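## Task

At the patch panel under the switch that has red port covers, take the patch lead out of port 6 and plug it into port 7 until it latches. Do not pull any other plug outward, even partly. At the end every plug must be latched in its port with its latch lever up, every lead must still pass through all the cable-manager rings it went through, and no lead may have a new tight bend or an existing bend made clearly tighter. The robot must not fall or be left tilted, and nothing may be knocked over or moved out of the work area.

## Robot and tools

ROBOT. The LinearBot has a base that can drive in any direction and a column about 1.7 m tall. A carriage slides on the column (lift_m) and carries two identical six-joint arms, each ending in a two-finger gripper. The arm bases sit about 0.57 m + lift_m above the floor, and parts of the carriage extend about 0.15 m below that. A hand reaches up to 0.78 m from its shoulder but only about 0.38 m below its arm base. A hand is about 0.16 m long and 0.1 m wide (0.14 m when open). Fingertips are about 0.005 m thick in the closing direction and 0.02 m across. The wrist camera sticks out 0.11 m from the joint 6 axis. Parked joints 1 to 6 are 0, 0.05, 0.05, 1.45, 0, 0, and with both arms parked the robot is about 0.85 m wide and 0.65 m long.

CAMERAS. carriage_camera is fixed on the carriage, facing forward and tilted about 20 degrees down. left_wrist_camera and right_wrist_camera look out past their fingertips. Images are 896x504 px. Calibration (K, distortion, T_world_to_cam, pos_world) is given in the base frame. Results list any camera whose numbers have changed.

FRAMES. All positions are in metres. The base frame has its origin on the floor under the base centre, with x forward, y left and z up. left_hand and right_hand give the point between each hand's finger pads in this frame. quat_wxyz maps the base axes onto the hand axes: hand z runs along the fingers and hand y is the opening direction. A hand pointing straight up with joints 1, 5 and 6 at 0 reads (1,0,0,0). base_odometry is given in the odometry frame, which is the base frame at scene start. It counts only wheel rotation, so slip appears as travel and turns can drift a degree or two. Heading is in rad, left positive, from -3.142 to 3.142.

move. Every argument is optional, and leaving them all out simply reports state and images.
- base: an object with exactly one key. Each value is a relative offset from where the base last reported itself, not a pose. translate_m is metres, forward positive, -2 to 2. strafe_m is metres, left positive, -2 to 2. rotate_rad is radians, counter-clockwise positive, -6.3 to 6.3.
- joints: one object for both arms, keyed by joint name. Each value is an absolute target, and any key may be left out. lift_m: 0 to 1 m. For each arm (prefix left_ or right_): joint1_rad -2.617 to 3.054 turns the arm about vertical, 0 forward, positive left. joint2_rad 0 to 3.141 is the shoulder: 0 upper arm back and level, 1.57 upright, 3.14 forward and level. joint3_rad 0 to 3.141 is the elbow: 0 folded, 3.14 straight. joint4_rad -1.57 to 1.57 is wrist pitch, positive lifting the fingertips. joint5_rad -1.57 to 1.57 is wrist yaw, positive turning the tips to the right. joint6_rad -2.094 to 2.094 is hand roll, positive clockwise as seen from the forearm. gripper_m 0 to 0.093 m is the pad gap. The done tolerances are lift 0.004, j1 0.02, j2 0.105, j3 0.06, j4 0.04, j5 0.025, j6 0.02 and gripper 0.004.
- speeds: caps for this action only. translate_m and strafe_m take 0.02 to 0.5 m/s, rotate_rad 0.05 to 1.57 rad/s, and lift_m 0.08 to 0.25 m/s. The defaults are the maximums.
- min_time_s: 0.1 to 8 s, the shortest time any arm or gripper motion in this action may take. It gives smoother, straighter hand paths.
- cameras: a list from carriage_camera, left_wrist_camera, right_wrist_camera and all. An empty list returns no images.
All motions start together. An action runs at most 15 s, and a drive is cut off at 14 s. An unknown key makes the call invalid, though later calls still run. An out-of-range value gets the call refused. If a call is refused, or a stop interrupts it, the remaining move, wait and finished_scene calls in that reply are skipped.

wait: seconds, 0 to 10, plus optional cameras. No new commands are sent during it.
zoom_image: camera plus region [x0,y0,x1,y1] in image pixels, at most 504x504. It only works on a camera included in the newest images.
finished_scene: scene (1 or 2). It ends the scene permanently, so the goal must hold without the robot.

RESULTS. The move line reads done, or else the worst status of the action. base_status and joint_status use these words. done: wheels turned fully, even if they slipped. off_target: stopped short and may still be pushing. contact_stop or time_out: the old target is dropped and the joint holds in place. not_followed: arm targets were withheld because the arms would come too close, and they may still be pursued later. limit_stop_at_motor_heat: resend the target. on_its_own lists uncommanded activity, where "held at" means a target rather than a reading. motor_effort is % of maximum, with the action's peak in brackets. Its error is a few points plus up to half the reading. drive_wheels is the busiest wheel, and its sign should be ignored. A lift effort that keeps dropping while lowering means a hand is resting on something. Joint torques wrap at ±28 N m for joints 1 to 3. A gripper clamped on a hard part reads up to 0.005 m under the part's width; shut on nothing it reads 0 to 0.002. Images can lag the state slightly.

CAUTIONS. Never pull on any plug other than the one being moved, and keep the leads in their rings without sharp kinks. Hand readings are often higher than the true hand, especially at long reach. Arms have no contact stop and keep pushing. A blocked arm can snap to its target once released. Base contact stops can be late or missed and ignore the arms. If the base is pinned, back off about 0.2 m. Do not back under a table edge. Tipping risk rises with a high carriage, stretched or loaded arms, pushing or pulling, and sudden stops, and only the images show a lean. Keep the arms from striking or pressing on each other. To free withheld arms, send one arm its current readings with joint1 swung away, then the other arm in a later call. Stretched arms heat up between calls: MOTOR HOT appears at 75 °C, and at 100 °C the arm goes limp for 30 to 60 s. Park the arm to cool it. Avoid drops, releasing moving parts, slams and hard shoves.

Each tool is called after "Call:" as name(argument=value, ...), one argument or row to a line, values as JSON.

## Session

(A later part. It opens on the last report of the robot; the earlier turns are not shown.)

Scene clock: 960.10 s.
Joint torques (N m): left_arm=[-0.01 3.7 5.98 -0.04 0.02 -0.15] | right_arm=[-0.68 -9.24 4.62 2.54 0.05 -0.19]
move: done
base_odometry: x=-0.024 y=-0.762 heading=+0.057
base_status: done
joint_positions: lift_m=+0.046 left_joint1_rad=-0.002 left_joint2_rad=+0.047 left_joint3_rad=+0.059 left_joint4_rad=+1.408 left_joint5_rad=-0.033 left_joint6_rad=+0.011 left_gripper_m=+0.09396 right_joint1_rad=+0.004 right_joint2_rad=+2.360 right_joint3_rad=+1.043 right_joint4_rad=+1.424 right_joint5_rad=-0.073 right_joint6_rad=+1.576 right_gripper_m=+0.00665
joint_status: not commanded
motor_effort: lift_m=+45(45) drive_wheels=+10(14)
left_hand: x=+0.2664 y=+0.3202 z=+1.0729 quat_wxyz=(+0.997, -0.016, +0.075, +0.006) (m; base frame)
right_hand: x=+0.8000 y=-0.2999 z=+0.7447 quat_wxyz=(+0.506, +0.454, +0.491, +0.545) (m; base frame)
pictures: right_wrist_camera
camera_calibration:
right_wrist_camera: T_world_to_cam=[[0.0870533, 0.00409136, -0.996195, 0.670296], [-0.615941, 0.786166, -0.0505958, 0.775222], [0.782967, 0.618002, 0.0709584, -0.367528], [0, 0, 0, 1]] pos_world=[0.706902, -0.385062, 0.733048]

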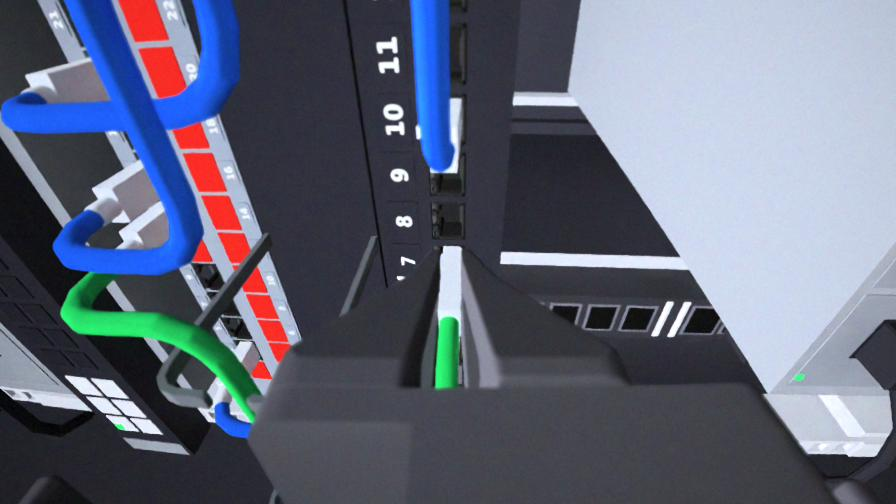

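Call:
move(
  base={"translate_m": 0.0025},
  speeds={"translate_m": 0.02},
  cameras=["right_wrist_camera"],
)

Call:
zoom_image(
  camera="right_wrist_camera",
  region=[400, 180, 500, 280],
)

Scene clock: 990.33 s.
Joint torques (N m): left_arm=[0.12 3.66 5.98 -0.04 0.01 -0.15] | right_arm=[-0.66 -9.36 5.44 2.36 0.07 -0.17]
move: done
base_odometry: x=-0.021 y=-0.762 heading=+0.056
base_status: done
joint_positions: lift_m=+0.046 left_joint1_rad=-0.002 left_joint2_rad=+0.047 left_joint3_rad=+0.059 left_joint4_rad=+1.409 left_joint5_rad=-0.033 left_joint6_rad=+0.011 left_gripper_m=+0.09396 right_joint1_rad=+0.004 right_joint2_rad=+2.360 right_joint3_rad=+1.035 right_joint4_rad=+1.436 right_joint5_rad=-0.077 right_joint6_rad=+1.576 right_gripper_m=+0.00665
joint_status: not commanded
motor_effort: lift_m=+45(45) drive_wheels=+12(16)
left_hand: x=+0.2663 y=+0.3202 z=+1.0729 quat_wxyz=(+0.997, -0.016, +0.075, +0.006) (m; base frame)
right_hand: x=+0.7982 y=-0.2991 z=+0.7450 quat_wxyz=(+0.506, +0.451, +0.491, +0.547) (m; base frame)
pictures: right_wrist_camera
camera_calibration:
right_wrist_camera: T_world_to_cam=[[0.0919771, 0.00406972, -0.995753, 0.666529], [-0.618958, 0.783568, -0.0539702, 0.777594], [0.78002, 0.621293, 0.0745893, -0.366044], [0, 0, 0, 1]] pos_world=[0.705514, -0.38459, 0.732968]

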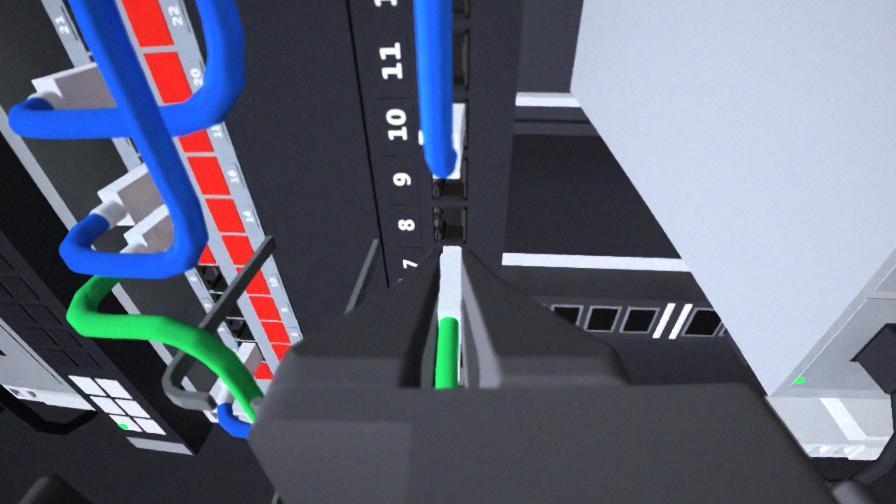

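Scaled by 5.040 from the camera's 896x504 image, which has a finer 1280x720 frame.

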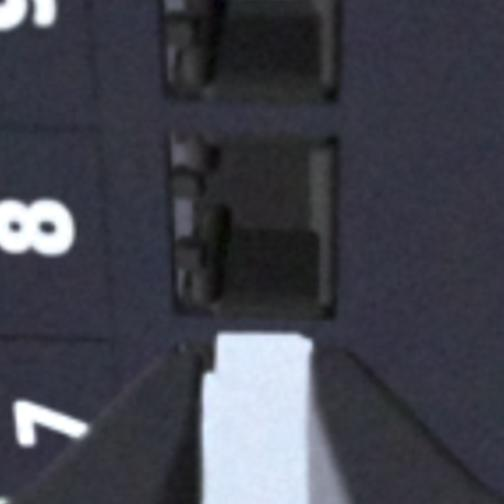

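Call:
move(
  base={"translate_m": -0.003},
  speeds={"translate_m": 0.02},
  cameras=[],
)

Call:
move(
  base={"strafe_m": 0.0025},
  speeds={"strafe_m": 0.02},
  cameras=["right_wrist_camera"],
)

Call:
zoom_image(
  camera="right_wrist_camera",
  region=[400, 180, 500, 280],
)

Scene clock: 1020.67 s.
Joint torques (N m): left_arm=[-0.03 3.71 5.98 0.01 0.03 -0.16] | right_arm=[-0.4 -9.28 5.3 2.43 0.1 -0.16]
move: done
base_odometry: x=-0.024 y=-0.762 heading=+0.056
base_status: done
joint_positions: lift_m=+0.046 left_joint1_rad=-0.002 left_joint2_rad=+0.047 left_joint3_rad=+0.059 left_joint4_rad=+1.407 left_joint5_rad=-0.034 left_joint6_rad=+0.011 left_gripper_m=+0.09396 right_joint1_rad=+0.004 right_joint2_rad=+2.360 right_joint3_rad=+1.036 right_joint4_rad=+1.431 right_joint5_rad=-0.077 right_joint6_rad=+1.576 right_gripper_m=+0.00665
joint_status: not commanded
motor_effort: lift_m=+45(45) drive_wheels=+2(12)
left_hand: x=+0.2669 y=+0.3203 z=+1.0728 quat_wxyz=(+0.997, -0.016, +0.076, +0.006) (m; base frame)
right_hand: x=+0.7984 y=-0.2991 z=+0.7442 quat_wxyz=(+0.505, +0.452, +0.492, +0.546) (m; base frame)
pictures: none
No camera images: "cameras" was empty.

Scene clock: 1021.17 s.
Joint torques (N m): left_arm=[0.09 3.73 6 -0.01 0.02 -0.15] | right_arm=[-0.59 -9.18 5.37 2.36 0.08 -0.18]
move: done
base_odometry: x=-0.024 y=-0.760 heading=+0.055
base_status: done
joint_positions: lift_m=+0.046 left_joint1_rad=-0.002 left_joint2_rad=+0.047 left_joint3_rad=+0.059 left_joint4_rad=+1.407 left_joint5_rad=-0.034 left_joint6_rad=+0.011 left_gripper_m=+0.09396 right_joint1_rad=+0.004 right_joint2_rad=+2.360 right_joint3_rad=+1.036 right_joint4_rad=+1.431 right_joint5_rad=-0.077 right_joint6_rad=+1.576 right_gripper_m=+0.00665
joint_status: not commanded
motor_effort: lift_m=+45(45) drive_wheels=-6(8)
left_hand: x=+0.2669 y=+0.3203 z=+1.0728 quat_wxyz=(+0.997, -0.016, +0.076, +0.006) (m; base frame)
right_hand: x=+0.7984 y=-0.2989 z=+0.7441 quat_wxyz=(+0.505, +0.452, +0.492, +0.546) (m; base frame)
pictures: right_wrist_camera
camera_calibration:
right_wrist_camera: T_world_to_cam=[[0.0877964, 0.00408611, -0.99613, 0.669197], [-0.619477, 0.783331, -0.051386, 0.775965], [0.780089, 0.621592, 0.0713049, -0.363848], [0, 0, 0, 1]] pos_world=[0.705774, -0.384407, 0.732425]

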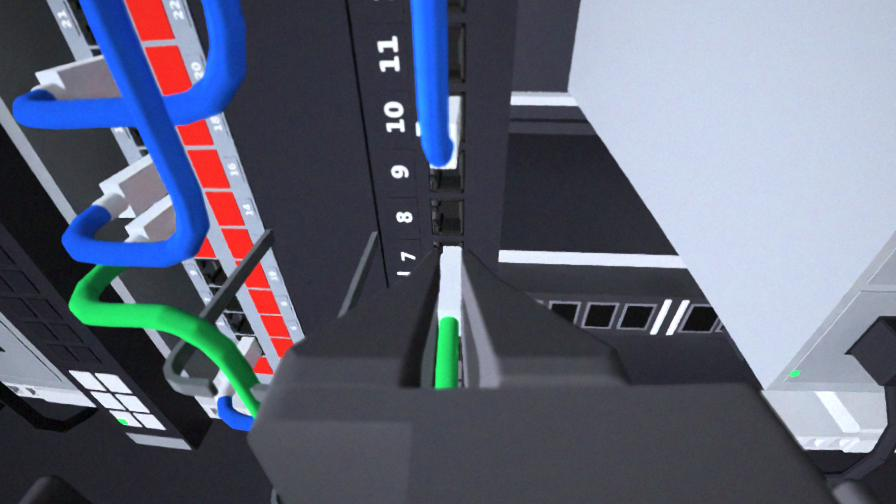

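Scaled by 5.040 from the camera's 896x504 image, which has a finer 1280x720 frame.

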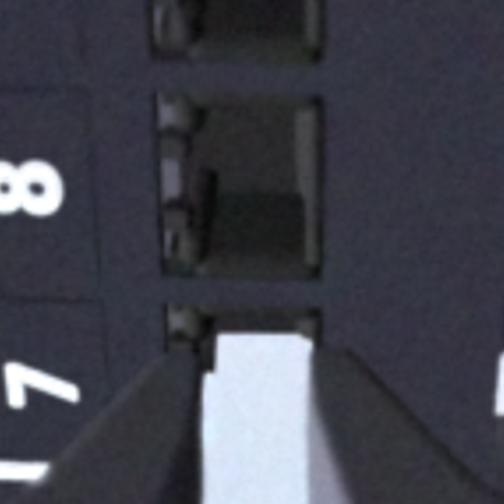

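Call:
move(
  base={"strafe_m": 0.002},
  speeds={"strafe_m": 0.02},
  cameras=[],
)

Call:
move(
  base={"translate_m": 0.002},
  speeds={"translate_m": 0.02},
  cameras=["right_wrist_camera"],
)

Call:
zoom_image(
  camera="right_wrist_camera",
  region=[400, 180, 500, 280],
)

Scene clock: 1030.57 s.
Joint torques (N m): left_arm=[0.03 3.71 6 0.01 0.06 -0.16] | right_arm=[-0.61 -9.29 5.29 2.44 0.08 -0.19]
move: done
base_odometry: x=-0.024 y=-0.759 heading=+0.054
base_status: done
joint_positions: lift_m=+0.046 left_joint1_rad=-0.002 left_joint2_rad=+0.047 left_joint3_rad=+0.059 left_joint4_rad=+1.407 left_joint5_rad=-0.034 left_joint6_rad=+0.011 left_gripper_m=+0.09396 right_joint1_rad=+0.004 right_joint2_rad=+2.360 right_joint3_rad=+1.036 right_joint4_rad=+1.429 right_joint5_rad=-0.076 right_joint6_rad=+1.576 right_gripper_m=+0.00665
joint_status: not commanded
motor_effort: lift_m=+45(45) drive_wheels=-4(8)
left_hand: x=+0.2669 y=+0.3203 z=+1.0728 quat_wxyz=(+0.997, -0.016, +0.076, +0.006) (m; base frame)
right_hand: x=+0.7985 y=-0.2992 z=+0.7436 quat_wxyz=(+0.505, +0.453, +0.492, +0.546) (m; base frame)
pictures: none
No camera images: "cameras" was empty.

Scene clock: 1031.20 s.
Joint torques (N m): left_arm=[0.08 3.75 5.96 -0.02 0.03 -0.15] | right_arm=[-0.44 -9.31 5.26 2.45 0.07 -0.17]
move: done
base_odometry: x=-0.022 y=-0.759 heading=+0.053
base_status: done
joint_positions: lift_m=+0.046 left_joint1_rad=-0.002 left_joint2_rad=+0.047 left_joint3_rad=+0.059 left_joint4_rad=+1.407 left_joint5_rad=-0.034 left_joint6_rad=+0.011 left_gripper_m=+0.09396 right_joint1_rad=+0.004 right_joint2_rad=+2.360 right_joint3_rad=+1.036 right_joint4_rad=+1.428 right_joint5_rad=-0.076 right_joint6_rad=+1.576 right_gripper_m=+0.00665
joint_status: not commanded
motor_effort: lift_m=+45(45) drive_wheels=+9(13)
left_hand: x=+0.2667 y=+0.3203 z=+1.0728 quat_wxyz=(+0.997, -0.016, +0.076, +0.006) (m; base frame)
right_hand: x=+0.7985 y=-0.2992 z=+0.7435 quat_wxyz=(+0.505, +0.453, +0.492, +0.545) (m; base frame)
pictures: right_wrist_camera
camera_calibration:
right_wrist_camera: T_world_to_cam=[[0.0851404, 0.00405675, -0.996361, 0.670828], [-0.618719, 0.78404, -0.0496781, 0.774594], [0.780985, 0.620697, 0.0692635, -0.363118], [0, 0, 0, 1]] pos_world=[0.705732, -0.384648, 0.732018]

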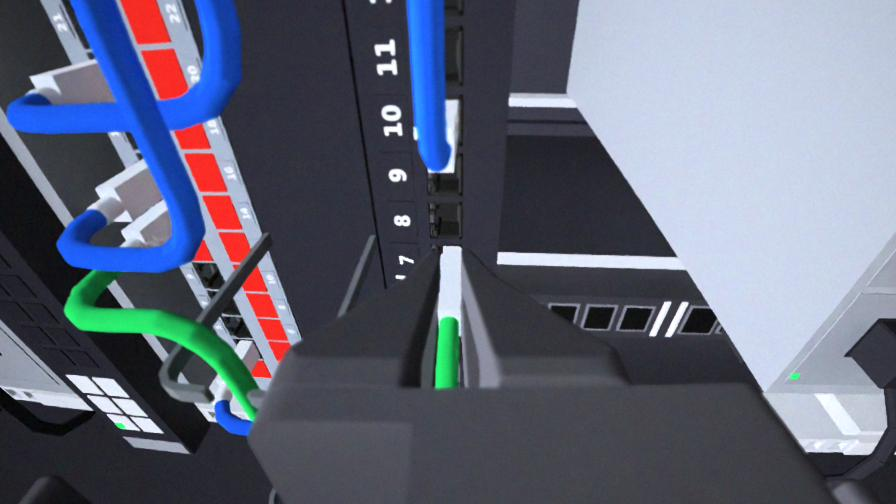

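Scaled by 5.040 from the camera's 896x504 image, which has a finer 1280x720 frame.

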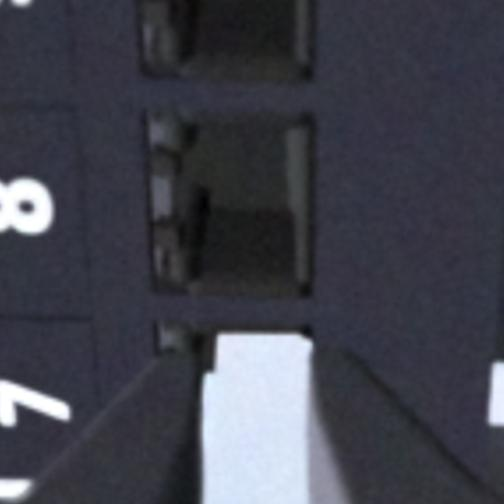

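Call:
move(
  base={"strafe_m": 0.0025},
  joints={"lift_m": 0.0474},
  speeds={"strafe_m": 0.02},
  cameras=["right_wrist_camera"],
)

Call:
zoom_image(
  camera="right_wrist_camera",
  region=[400, 180, 500, 280],
)

Scene clock: 1044.17 s.
Joint torques (N m): left_arm=[0.06 3.74 6.01 -0.02 0.03 -0.16] | right_arm=[-0.51 -9.4 5.18 2.48 0.07 -0.18]
move: done
base_odometry: x=-0.023 y=-0.757 heading=+0.052
base_status: done
joint_positions: lift_m=+0.047 left_joint1_rad=-0.002 left_joint2_rad=+0.047 left_joint3_rad=+0.059 left_joint4_rad=+1.407 left_joint5_rad=-0.035 left_joint6_rad=+0.011 left_gripper_m=+0.09396 right_joint1_rad=+0.002 right_joint2_rad=+2.360 right_joint3_rad=+1.037 right_joint4_rad=+1.426 right_joint5_rad=-0.076 right_joint6_rad=+1.576 right_gripper_m=+0.00665
joint_status: all done
motor_effort: lift_m=+45(50) drive_wheels=-7(9)
left_hand: x=+0.2668 y=+0.3204 z=+1.0740 quat_wxyz=(+0.997, -0.017, +0.076, +0.006) (m; base frame)
right_hand: x=+0.7989 y=-0.3004 z=+0.7444 quat_wxyz=(+0.505, +0.454, +0.492, +0.545) (m; base frame)
pictures: right_wrist_camera
camera_calibration:
right_wrist_camera: T_world_to_cam=[[0.0836289, 0.00389853, -0.996489, 0.672973], [-0.616999, 0.785455, -0.0487079, 0.774074], [0.782507, 0.618907, 0.0680921, -0.363605], [0, 0, 0, 1]] pos_world=[0.705846, -0.385586, 0.733073]

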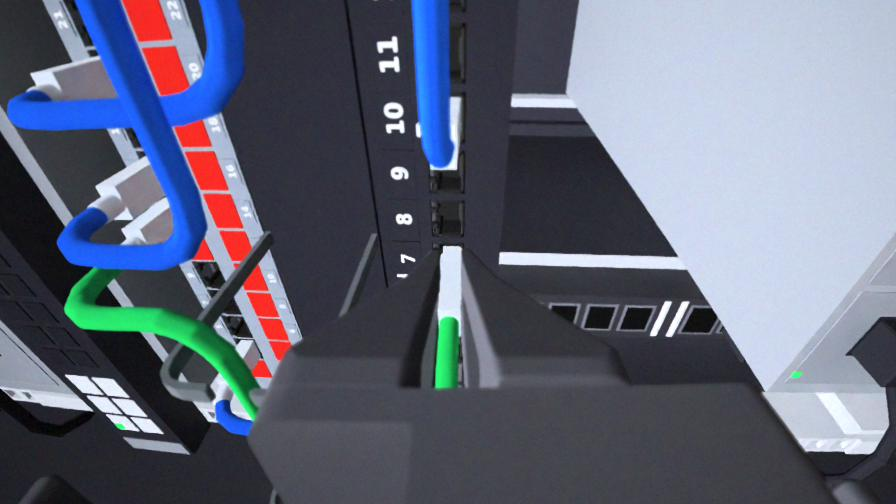

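Scaled by 5.040 from the camera's 896x504 image, which has a finer 1280x720 frame.

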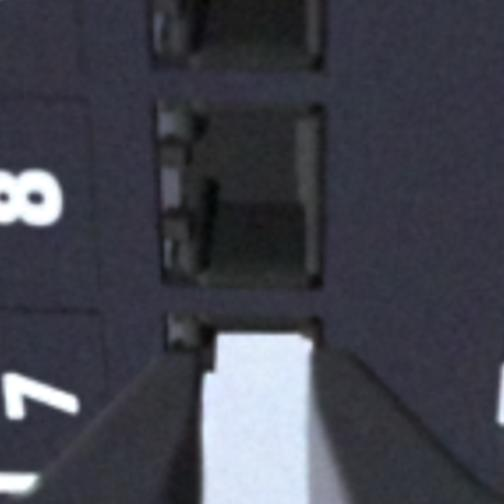

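Call:
move(
  base={"strafe_m": 0.002},
  speeds={"strafe_m": 0.02},
  cameras=["right_wrist_camera"],
)

Call:
zoom_image(
  camera="right_wrist_camera",
  region=[400, 180, 500, 280],
)

Call:
move(
  base={"translate_m": 0.004},
  speeds={"translate_m": 0.02},
  cameras=["right_wrist_camera"],
)

Call:
zoom_image(
  camera="right_wrist_camera",
  region=[400, 180, 500, 280],
)

Scene clock: 1055.90 s.
Joint torques (N m): left_arm=[-0.03 3.7 6 -0.02 0.02 -0.15] | right_arm=[-0.54 -9.33 5.18 2.5 0.09 -0.16]
move: done
base_odometry: x=-0.023 y=-0.755 heading=+0.051
base_status: done
joint_positions: lift_m=+0.047 left_joint1_rad=-0.002 left_joint2_rad=+0.047 left_joint3_rad=+0.059 left_joint4_rad=+1.407 left_joint5_rad=-0.034 left_joint6_rad=+0.011 left_gripper_m=+0.09396 right_joint1_rad=+0.003 right_joint2_rad=+2.360 right_joint3_rad=+1.037 right_joint4_rad=+1.424 right_joint5_rad=-0.075 right_joint6_rad=+1.576 right_gripper_m=+0.00665
joint_status: not commanded
motor_effort: lift_m=+45(45) drive_wheels=-4(9)
left_hand: x=+0.2668 y=+0.3204 z=+1.0740 quat_wxyz=(+0.997, -0.017, +0.076, +0.006) (m; base frame)
right_hand: x=+0.7989 y=-0.3002 z=+0.7441 quat_wxyz=(+0.505, +0.454, +0.493, +0.544) (m; base frame)
pictures: right_wrist_camera
camera_calibration:
right_wrist_camera: T_world_to_cam=[[0.0824884, 0.00393501, -0.996584, 0.673685], [-0.617056, 0.785455, -0.0479731, 0.773457], [0.782584, 0.618906, 0.067219, -0.363114], [0, 0, 0, 1]] pos_world=[0.705862, -0.385434, 0.732897]

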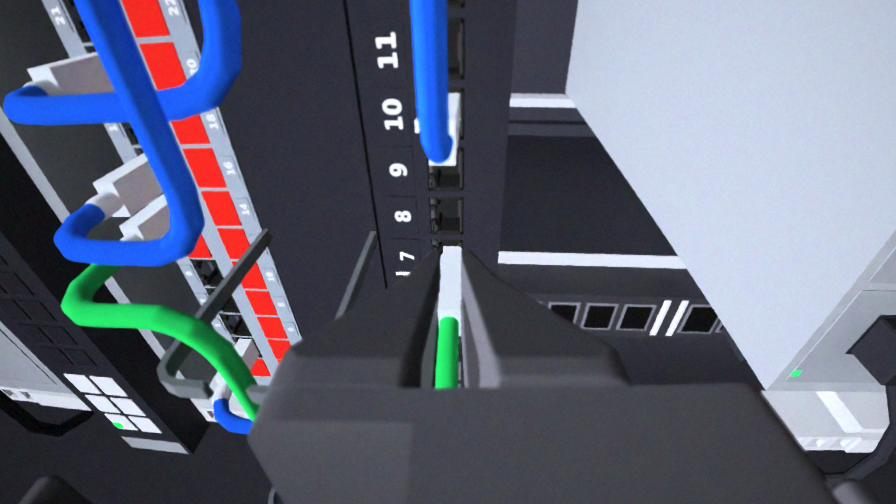

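Scaled by 5.040 from the camera's 896x504 image, which has a finer 1280x720 frame.

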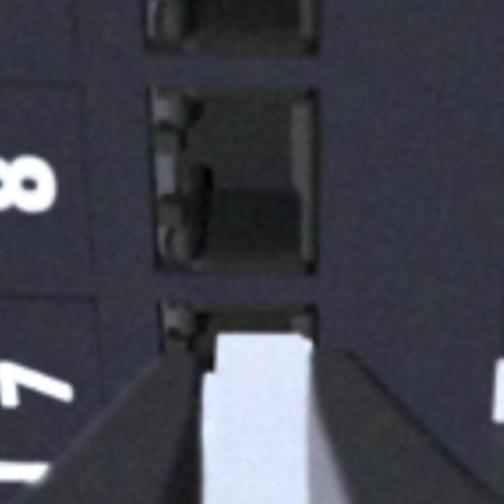

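Scene clock: 1056.53 s.
Joint torques (N m): left_arm=[0.06 3.69 6.01 -0.06 0.03 -0.16] | right_arm=[-0.35 -9.48 5.6 2.32 0.06 -0.21]
move: done
base_odometry: x=-0.019 y=-0.755 heading=+0.050
base_status: done
joint_positions: lift_m=+0.047 left_joint1_rad=-0.002 left_joint2_rad=+0.047 left_joint3_rad=+0.059 left_joint4_rad=+1.408 left_joint5_rad=-0.034 left_joint6_rad=+0.011 left_gripper_m=+0.09396 right_joint1_rad=+0.003 right_joint2_rad=+2.360 right_joint3_rad=+1.032 right_joint4_rad=+1.431 right_joint5_rad=-0.078 right_joint6_rad=+1.576 right_gripper_m=+0.00665
joint_status: not commanded
motor_effort: lift_m=+45(45) drive_wheels=+9(14)
left_hand: x=+0.2665 y=+0.3204 z=+1.0740 quat_wxyz=(+0.997, -0.017, +0.075, +0.006) (m; base frame)
right_hand: x=+0.7976 y=-0.2993 z=+0.7437 quat_wxyz=(+0.504, +0.453, +0.493, +0.545) (m; base frame)
pictures: right_wrist_camera
camera_calibration:
right_wrist_camera: T_world_to_cam=[[0.0836148, 0.00394168, -0.99649, 0.672467], [-0.61998, 0.783091, -0.0489245, 0.774238], [0.78015, 0.621895, 0.0679217, -0.360371], [0, 0, 0, 1]] pos_world=[0.704927, -0.384836, 0.732463]

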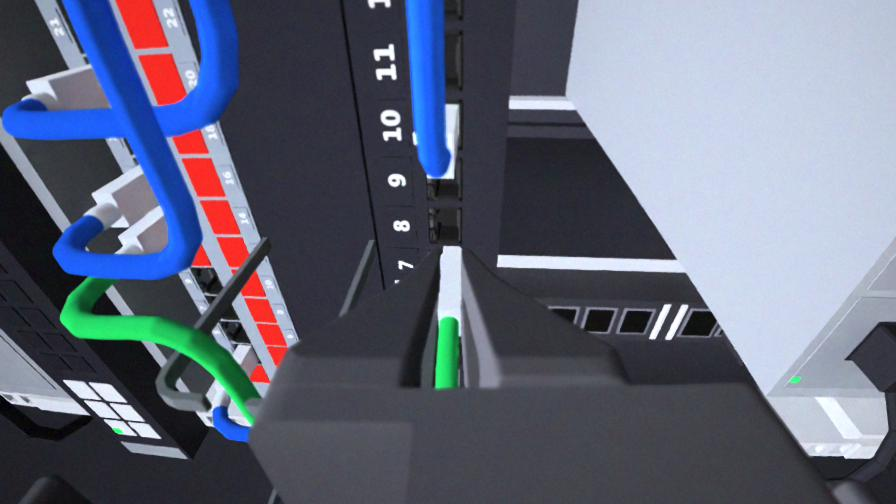

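Scaled by 5.040 from the camera's 896x504 image, which has a finer 1280x720 frame.

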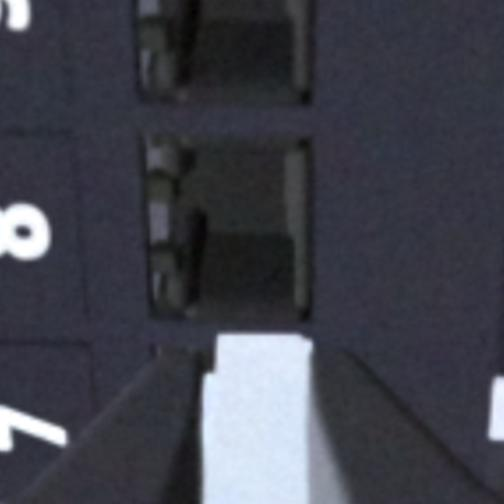

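Call:
move(
  base={"translate_m": -0.003},
  joints={"lift_m": 0.0486},
  speeds={"translate_m": 0.02},
  cameras=[],
)

Call:
move(
  base={"strafe_m": 0.003},
  speeds={"strafe_m": 0.02},
  cameras=["right_wrist_camera"],
)

Call:
zoom_image(
  camera="right_wrist_camera",
  region=[400, 180, 500, 280],
)

Scene clock: 1089.07 s.
Joint torques (N m): left_arm=[0.14 3.73 6 -0.01 0.03 -0.15] | right_arm=[-0.5 -9.32 5.48 2.43 0.09 -0.17]
move: done
base_odometry: x=-0.022 y=-0.755 heading=+0.049
base_status: done
joint_positions: lift_m=+0.048 left_joint1_rad=-0.002 left_joint2_rad=+0.047 left_joint3_rad=+0.059 left_joint4_rad=+1.406 left_joint5_rad=-0.034 left_joint6_rad=+0.011 left_gripper_m=+0.09396 right_joint1_rad=+0.003 right_joint2_rad=+2.360 right_joint3_rad=+1.035 right_joint4_rad=+1.429 right_joint5_rad=-0.078 right_joint6_rad=+1.576 right_gripper_m=+0.00665
joint_status: all done
motor_effort: lift_m=+45(50) drive_wheels=-1(11)
left_hand: x=+0.2670 y=+0.3204 z=+1.0751 quat_wxyz=(+0.997, -0.017, +0.076, +0.006) (m; base frame)
right_hand: x=+0.7982 y=-0.2992 z=+0.7453 quat_wxyz=(+0.504, +0.453, +0.493, +0.546) (m; base frame)
pictures: none
No camera images: "cameras" was empty.

Scene clock: 1089.63 s.
Joint torques (N m): left_arm=[0.1 3.77 6.02 -0.01 0.04 -0.15] | right_arm=[-0.4 -9.25 5.42 2.44 0.1 -0.19]
move: done
base_odometry: x=-0.022 y=-0.753 heading=+0.049
base_status: done
joint_positions: lift_m=+0.048 left_joint1_rad=-0.002 left_joint2_rad=+0.047 left_joint3_rad=+0.059 left_joint4_rad=+1.406 left_joint5_rad=-0.034 left_joint6_rad=+0.011 left_gripper_m=+0.09396 right_joint1_rad=+0.003 right_joint2_rad=+2.360 right_joint3_rad=+1.035 right_joint4_rad=+1.428 right_joint5_rad=-0.078 right_joint6_rad=+1.576 right_gripper_m=+0.00665
joint_status: not commanded
motor_effort: lift_m=+45(45) drive_wheels=+7(8)
left_hand: x=+0.2670 y=+0.3204 z=+1.0751 quat_wxyz=(+0.997, -0.017, +0.076, +0.006) (m; base frame)
right_hand: x=+0.7982 y=-0.2992 z=+0.7453 quat_wxyz=(+0.504, +0.453, +0.493, +0.545) (m; base frame)
pictures: right_wrist_camera
camera_calibration:
right_wrist_camera: T_world_to_cam=[[0.0836148, 0.00394168, -0.99649, 0.673926], [-0.61998, 0.783091, -0.0489245, 0.77468], [0.78015, 0.621895, 0.0679217, -0.36094], [0, 0, 0, 1]] pos_world=[0.705523, -0.384834, 0.733977]

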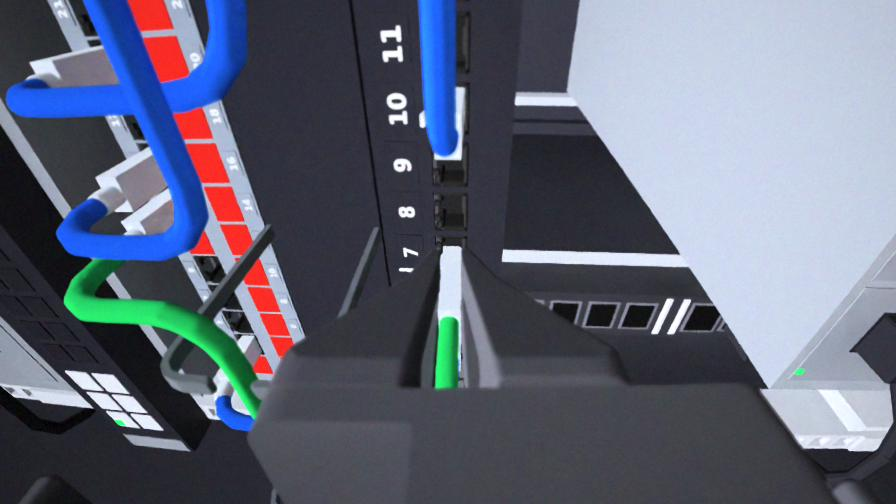

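Scaled by 5.040 from the camera's 896x504 image, which has a finer 1280x720 frame.

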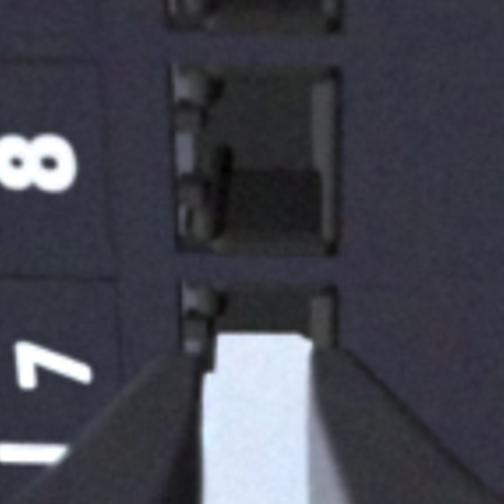

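Call:
move(
  joints={"lift_m": 0.0477},
  cameras=["right_wrist_camera"],
)

Call:
zoom_image(
  camera="right_wrist_camera",
  region=[400, 180, 500, 280],
)

Scene clock: 1100.00 s.
Joint torques (N m): left_arm=[0.09 3.73 6 -0.01 0.03 -0.15] | right_arm=[-0.35 -9.21 5.33 2.47 0.08 -0.16]
move: done
base_odometry: x=-0.022 y=-0.753 heading=+0.049
base_status: not commanded
joint_positions: lift_m=+0.048 left_joint1_rad=-0.002 left_joint2_rad=+0.047 left_joint3_rad=+0.059 left_joint4_rad=+1.406 left_joint5_rad=-0.034 left_joint6_rad=+0.011 left_gripper_m=+0.09396 right_joint1_rad=+0.003 right_joint2_rad=+2.360 right_joint3_rad=+1.035 right_joint4_rad=+1.428 right_joint5_rad=-0.078 right_joint6_rad=+1.576 right_gripper_m=+0.00665
joint_status: all done
motor_effort: lift_m=+36(36) drive_wheels=+5(8)
left_hand: x=+0.2670 y=+0.3204 z=+1.0750 quat_wxyz=(+0.997, -0.017, +0.076, +0.006) (m; base frame)
right_hand: x=+0.7982 y=-0.2992 z=+0.7450 quat_wxyz=(+0.504, +0.453, +0.493, +0.545) (m; base frame)
pictures: right_wrist_camera
camera_calibration:
right_wrist_camera: T_world_to_cam=[[0.0832346, 0.00394041, -0.996522, 0.673989], [-0.619999, 0.783091, -0.048689, 0.774512], [0.780175, 0.621895, 0.0676233, -0.360728], [0, 0, 0, 1]] pos_world=[0.705528, -0.384834, 0.733749]

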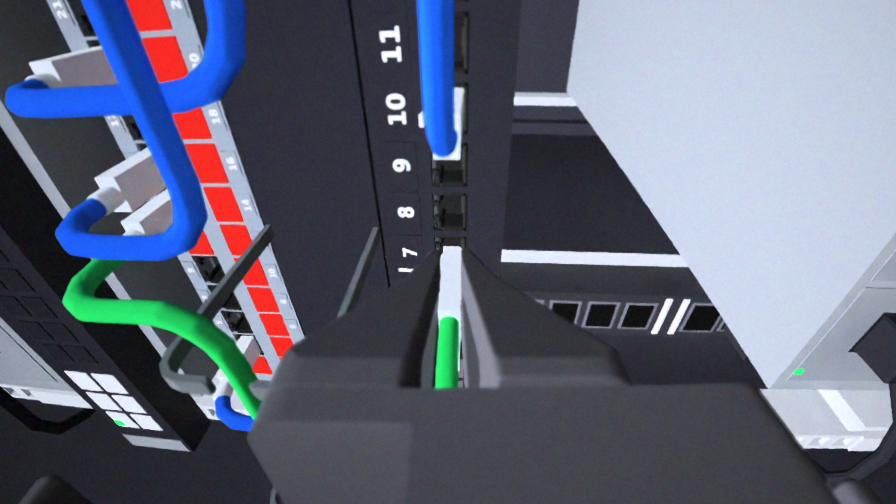

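Scaled by 5.040 from the camera's 896x504 image, which has a finer 1280x720 frame.

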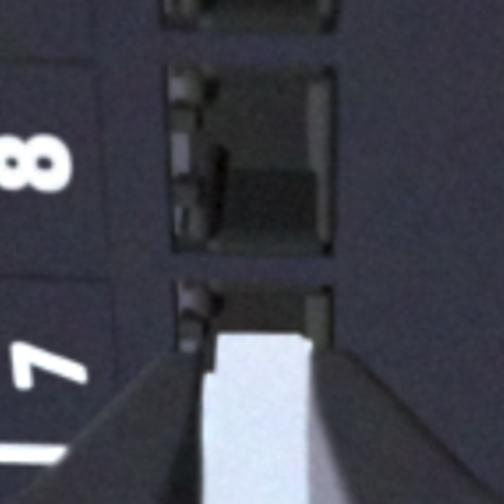

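Call:
move(
  base={"translate_m": 0.003},
  joints={"lift_m": 0.0473},
  speeds={"translate_m": 0.02},
  cameras=["right_wrist_camera"],
)

Call:
zoom_image(
  camera="right_wrist_camera",
  region=[400, 180, 500, 280],
)

Scene clock: 1109.23 s.
Joint torques (N m): left_arm=[0.03 3.71 5.96 -0.01 0.03 -0.15] | right_arm=[-0.54 -9.4 5.39 2.46 0.07 -0.18]
move: done
base_odometry: x=-0.019 y=-0.753 heading=+0.048
base_status: done
joint_positions: lift_m=+0.048 left_joint1_rad=-0.002 left_joint2_rad=+0.047 left_joint3_rad=+0.059 left_joint4_rad=+1.407 left_joint5_rad=-0.034 left_joint6_rad=+0.011 left_gripper_m=+0.09396 right_joint1_rad=+0.004 right_joint2_rad=+2.360 right_joint3_rad=+1.035 right_joint4_rad=+1.428 right_joint5_rad=-0.079 right_joint6_rad=+1.576 right_gripper_m=+0.00665
joint_status: all done
motor_effort: lift_m=+34(34) drive_wheels=+9(12)
left_hand: x=+0.2668 y=+0.3204 z=+1.0748 quat_wxyz=(+0.997, -0.017, +0.076, +0.006) (m; base frame)
right_hand: x=+0.7982 y=-0.2990 z=+0.7447 quat_wxyz=(+0.504, +0.453, +0.494, +0.545) (m; base frame)
pictures: right_wrist_camera
camera_calibration:
right_wrist_camera: T_world_to_cam=[[0.0828516, 0.00396325, -0.996554, 0.674043], [-0.620613, 0.782617, -0.0484842, 0.774472], [0.779728, 0.622491, 0.0673007, -0.360107], [0, 0, 0, 1]] pos_world=[0.705587, -0.384623, 0.733505]

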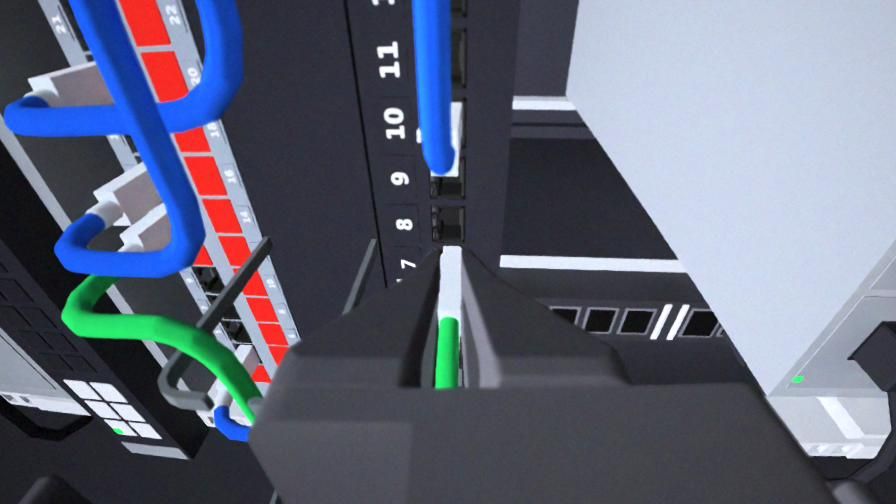

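Scaled by 5.040 from the camera's 896x504 image, which has a finer 1280x720 frame.

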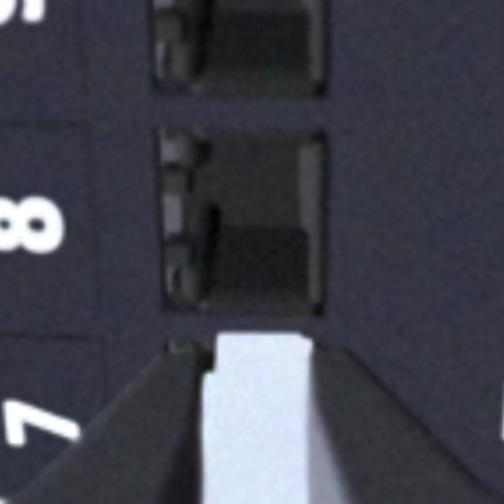

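Call:
move(
  base={"rotate_rad": 0.003},
  speeds={"rotate_rad": 0.05},
  cameras=["right_wrist_camera"],
)

Call:
zoom_image(
  camera="right_wrist_camera",
  region=[400, 180, 500, 280],
)

Scene clock: 1151.83 s.
Joint torques (N m): left_arm=[0.06 3.7 6 -0.03 0.03 -0.15] | right_arm=[-0.58 -9.33 5.79 2.45 0.11 -0.17]
move: done
base_odometry: x=-0.019 y=-0.753 heading=+0.049
base_status: done
joint_positions: lift_m=+0.048 left_joint1_rad=-0.002 left_joint2_rad=+0.047 left_joint3_rad=+0.059 left_joint4_rad=+1.407 left_joint5_rad=-0.034 left_joint6_rad=+0.011 left_gripper_m=+0.09396 right_joint1_rad=+0.004 right_joint2_rad=+2.360 right_joint3_rad=+1.034 right_joint4_rad=+1.429 right_joint5_rad=-0.079 right_joint6_rad=+1.576 right_gripper_m=+0.00665
joint_status: not commanded
motor_effort: lift_m=+34(34) drive_wheels=+12(14)
left_hand: x=+0.2668 y=+0.3204 z=+1.0748 quat_wxyz=(+0.997, -0.017, +0.076, +0.006) (m; base frame)
right_hand: x=+0.7979 y=-0.2990 z=+0.7448 quat_wxyz=(+0.504, +0.453, +0.493, +0.546) (m; base frame)
pictures: right_wrist_camera
camera_calibration:
right_wrist_camera: T_world_to_cam=[[0.0836119, 0.00396607, -0.996491, 0.673464], [-0.620576, 0.782617, -0.0489554, 0.774626], [0.779676, 0.622491, 0.0678973, -0.360299], [0, 0, 0, 1]] pos_world=[0.705321, -0.384624, 0.733486]

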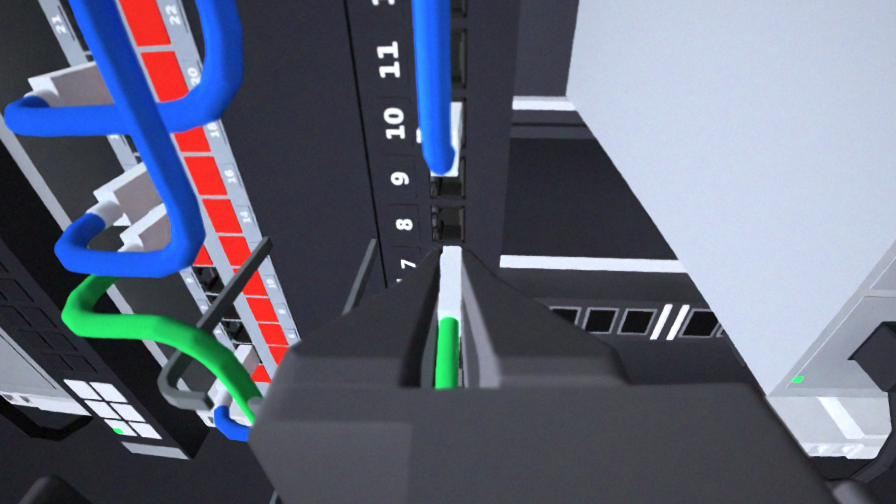

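Scaled by 5.040 from the camera's 896x504 image, which has a finer 1280x720 frame.

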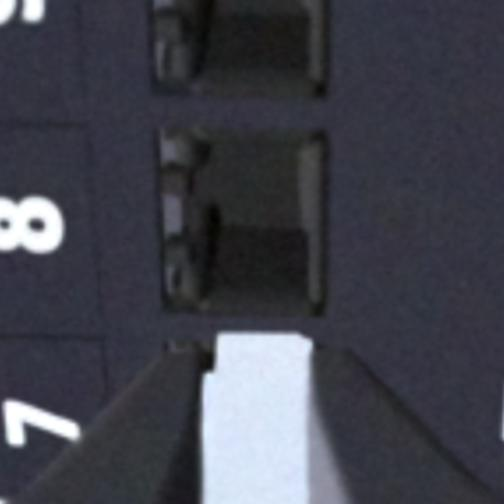

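Call:
move(
  base={"translate_m": -0.004},
  speeds={"translate_m": 0.02},
  cameras=["right_wrist_camera"],
)

Call:
zoom_image(
  camera="right_wrist_camera",
  region=[400, 180, 500, 280],
)

Call:
move(
  base={"rotate_rad": 0.003},
  speeds={"rotate_rad": 0.05},
  cameras=["right_wrist_camera"],
)

Call:
zoom_image(
  camera="right_wrist_camera",
  region=[400, 180, 500, 280],
)

Scene clock: 1162.30 s.
Joint torques (N m): left_arm=[0.12 3.73 6.04 0.02 0.04 -0.15] | right_arm=[-0.39 -9.4 5.59 2.45 0.12 -0.18]
move: done
base_odometry: x=-0.023 y=-0.753 heading=+0.049
base_status: done
joint_positions: lift_m=+0.048 left_joint1_rad=-0.002 left_joint2_rad=+0.047 left_joint3_rad=+0.059 left_joint4_rad=+1.406 left_joint5_rad=-0.034 left_joint6_rad=+0.011 left_gripper_m=+0.09396 right_joint1_rad=+0.004 right_joint2_rad=+2.360 right_joint3_rad=+1.034 right_joint4_rad=+1.428 right_joint5_rad=-0.078 right_joint6_rad=+1.576 right_gripper_m=+0.00665
joint_status: not commanded
motor_effort: lift_m=+34(34) drive_wheels=-4(10)
left_hand: x=+0.2671 y=+0.3204 z=+1.0748 quat_wxyz=(+0.997, -0.017, +0.077, +0.006) (m; base frame)
right_hand: x=+0.7981 y=-0.2990 z=+0.7446 quat_wxyz=(+0.504, +0.453, +0.494, +0.545) (m; base frame)
pictures: right_wrist_camera
camera_calibration:
right_wrist_camera: T_world_to_cam=[[0.0824728, 0.00396934, -0.996585, 0.674239], [-0.620334, 0.782854, -0.0482179, 0.774124], [0.779989, 0.622193, 0.0670265, -0.360096], [0, 0, 0, 1]] pos_world=[0.70548, -0.384653, 0.7334]

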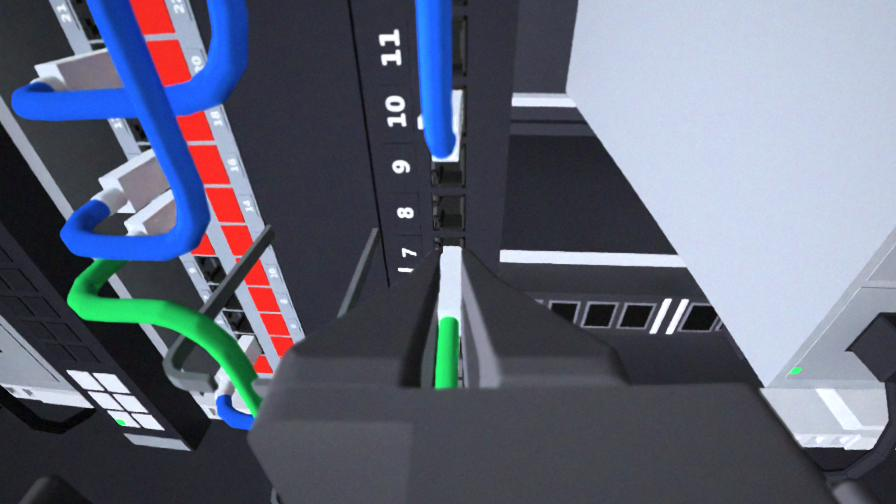

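Scaled by 5.040 from the camera's 896x504 image, which has a finer 1280x720 frame.

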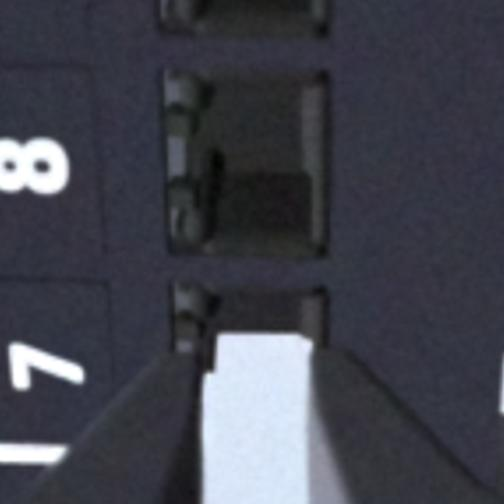

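Scene clock: 1162.73 s.
Joint torques (N m): left_arm=[0.17 3.74 6.01 -0.01 0.02 -0.16] | right_arm=[-0.53 -9.33 5.23 2.5 0.08 -0.17]
move: done
base_odometry: x=-0.023 y=-0.754 heading=+0.051
base_status: done
joint_positions: lift_m=+0.048 left_joint1_rad=-0.002 left_joint2_rad=+0.047 left_joint3_rad=+0.059 left_joint4_rad=+1.406 left_joint5_rad=-0.034 left_joint6_rad=+0.011 left_gripper_m=+0.09396 right_joint1_rad=+0.004 right_joint2_rad=+2.360 right_joint3_rad=+1.035 right_joint4_rad=+1.427 right_joint5_rad=-0.078 right_joint6_rad=+1.576 right_gripper_m=+0.00665
joint_status: not commanded
motor_effort: lift_m=+34(34) drive_wheels=+6(8)
left_hand: x=+0.2670 y=+0.3204 z=+1.0748 quat_wxyz=(+0.997, -0.017, +0.076, +0.006) (m; base frame)
right_hand: x=+0.7982 y=-0.2988 z=+0.7445 quat_wxyz=(+0.503, +0.453, +0.494, +0.545) (m; base frame)
pictures: right_wrist_camera
camera_calibration:
right_wrist_camera: T_world_to_cam=[[0.0820911, 0.00399925, -0.996617, 0.67452], [-0.620651, 0.782617, -0.0479824, 0.774013], [0.779778, 0.62249, 0.0667281, -0.359817], [0, 0, 0, 1]] pos_world=[0.705597, -0.384471, 0.733387]

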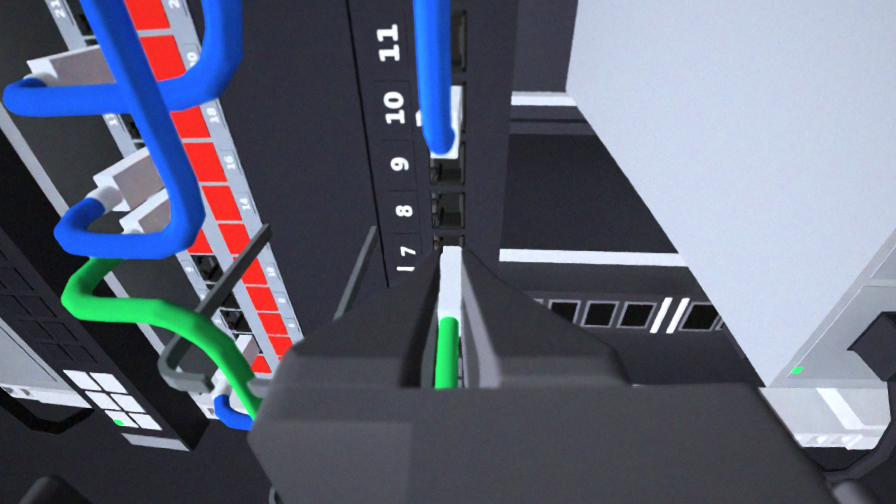

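Scaled by 5.040 from the camera's 896x504 image, which has a finer 1280x720 frame.

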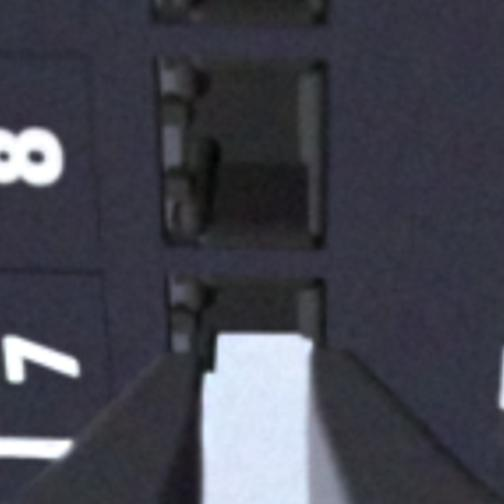

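Call:
move(
  base={"rotate_rad": 0.003},
  joints={"lift_m": 0.0483},
  speeds={"rotate_rad": 0.05},
  cameras=[],
)

Call:
move(
  base={"translate_m": 0.002},
  speeds={"translate_m": 0.02},
  cameras=["right_wrist_camera"],
)

Call:
zoom_image(
  camera="right_wrist_camera",
  region=[400, 180, 500, 280],
)

Scene clock: 1192.97 s.
Joint torques (N m): left_arm=[0.02 3.75 5.96 -0.02 0.02 -0.15] | right_arm=[-0.51 -9.26 5.18 2.47 0.14 -0.22]
move: done
base_odometry: x=-0.023 y=-0.754 heading=+0.053
base_status: done
joint_positions: lift_m=+0.048 left_joint1_rad=-0.002 left_joint2_rad=+0.047 left_joint3_rad=+0.059 left_joint4_rad=+1.406 left_joint5_rad=-0.034 left_joint6_rad=+0.011 left_gripper_m=+0.09396 right_joint1_rad=+0.004 right_joint2_rad=+2.360 right_joint3_rad=+1.036 right_joint4_rad=+1.426 right_joint5_rad=-0.078 right_joint6_rad=+1.576 right_gripper_m=+0.00665
joint_status: all done
motor_effort: lift_m=+43(46) drive_wheels=+9(10)
left_hand: x=+0.2670 y=+0.3204 z=+1.0750 quat_wxyz=(+0.997, -0.017, +0.076, +0.006) (m; base frame)
right_hand: x=+0.7985 y=-0.2988 z=+0.7450 quat_wxyz=(+0.503, +0.453, +0.494, +0.545) (m; base frame)
pictures: none
No camera images: "cameras" was empty.

Scene clock: 1193.60 s.
Joint torques (N m): left_arm=[0.17 3.82 5.93 -0.04 0.03 -0.15] | right_arm=[-0.24 -9.33 5.5 2.52 0.1 -0.18]
move: done
base_odometry: x=-0.021 y=-0.754 heading=+0.052
base_status: done
joint_positions: lift_m=+0.048 left_joint1_rad=-0.002 left_joint2_rad=+0.047 left_joint3_rad=+0.059 left_joint4_rad=+1.407 left_joint5_rad=-0.034 left_joint6_rad=+0.011 left_gripper_m=+0.09396 right_joint1_rad=+0.004 right_joint2_rad=+2.360 right_joint3_rad=+1.036 right_joint4_rad=+1.426 right_joint5_rad=-0.078 right_joint6_rad=+1.576 right_gripper_m=+0.00665
joint_status: not commanded
motor_effort: lift_m=+43(43) drive_wheels=+8(15)
left_hand: x=+0.2668 y=+0.3204 z=+1.0750 quat_wxyz=(+0.997, -0.017, +0.076, +0.006) (m; base frame)
right_hand: x=+0.7985 y=-0.2986 z=+0.7449 quat_wxyz=(+0.503, +0.453, +0.494, +0.545) (m; base frame)
pictures: right_wrist_camera
camera_calibration:
right_wrist_camera: T_world_to_cam=[[0.0820896, 0.00403057, -0.996617, 0.674877], [-0.62095, 0.78238, -0.0479824, 0.774182], [0.77954, 0.622788, 0.0667281, -0.359893], [0, 0, 0, 1]] pos_world=[0.705879, -0.384288, 0.733756]

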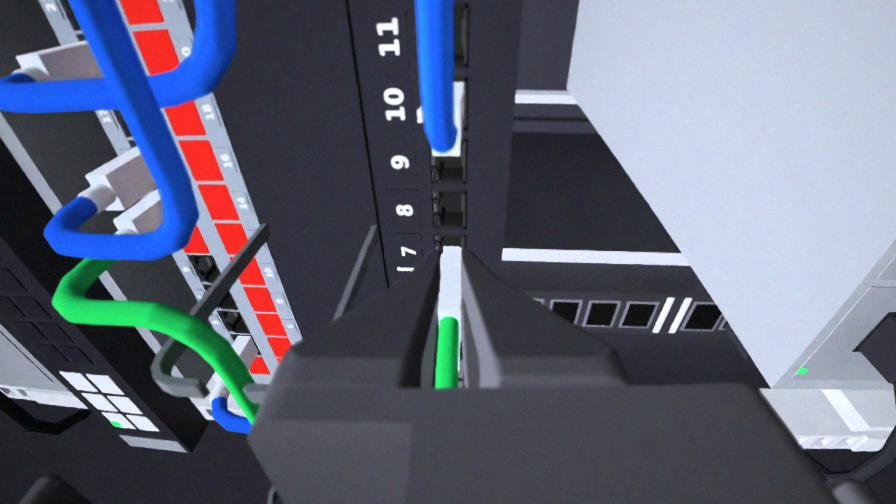

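Scaled by 5.040 from the camera's 896x504 image, which has a finer 1280x720 frame.

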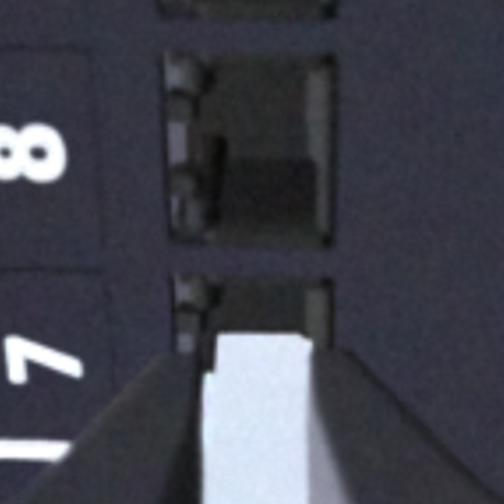

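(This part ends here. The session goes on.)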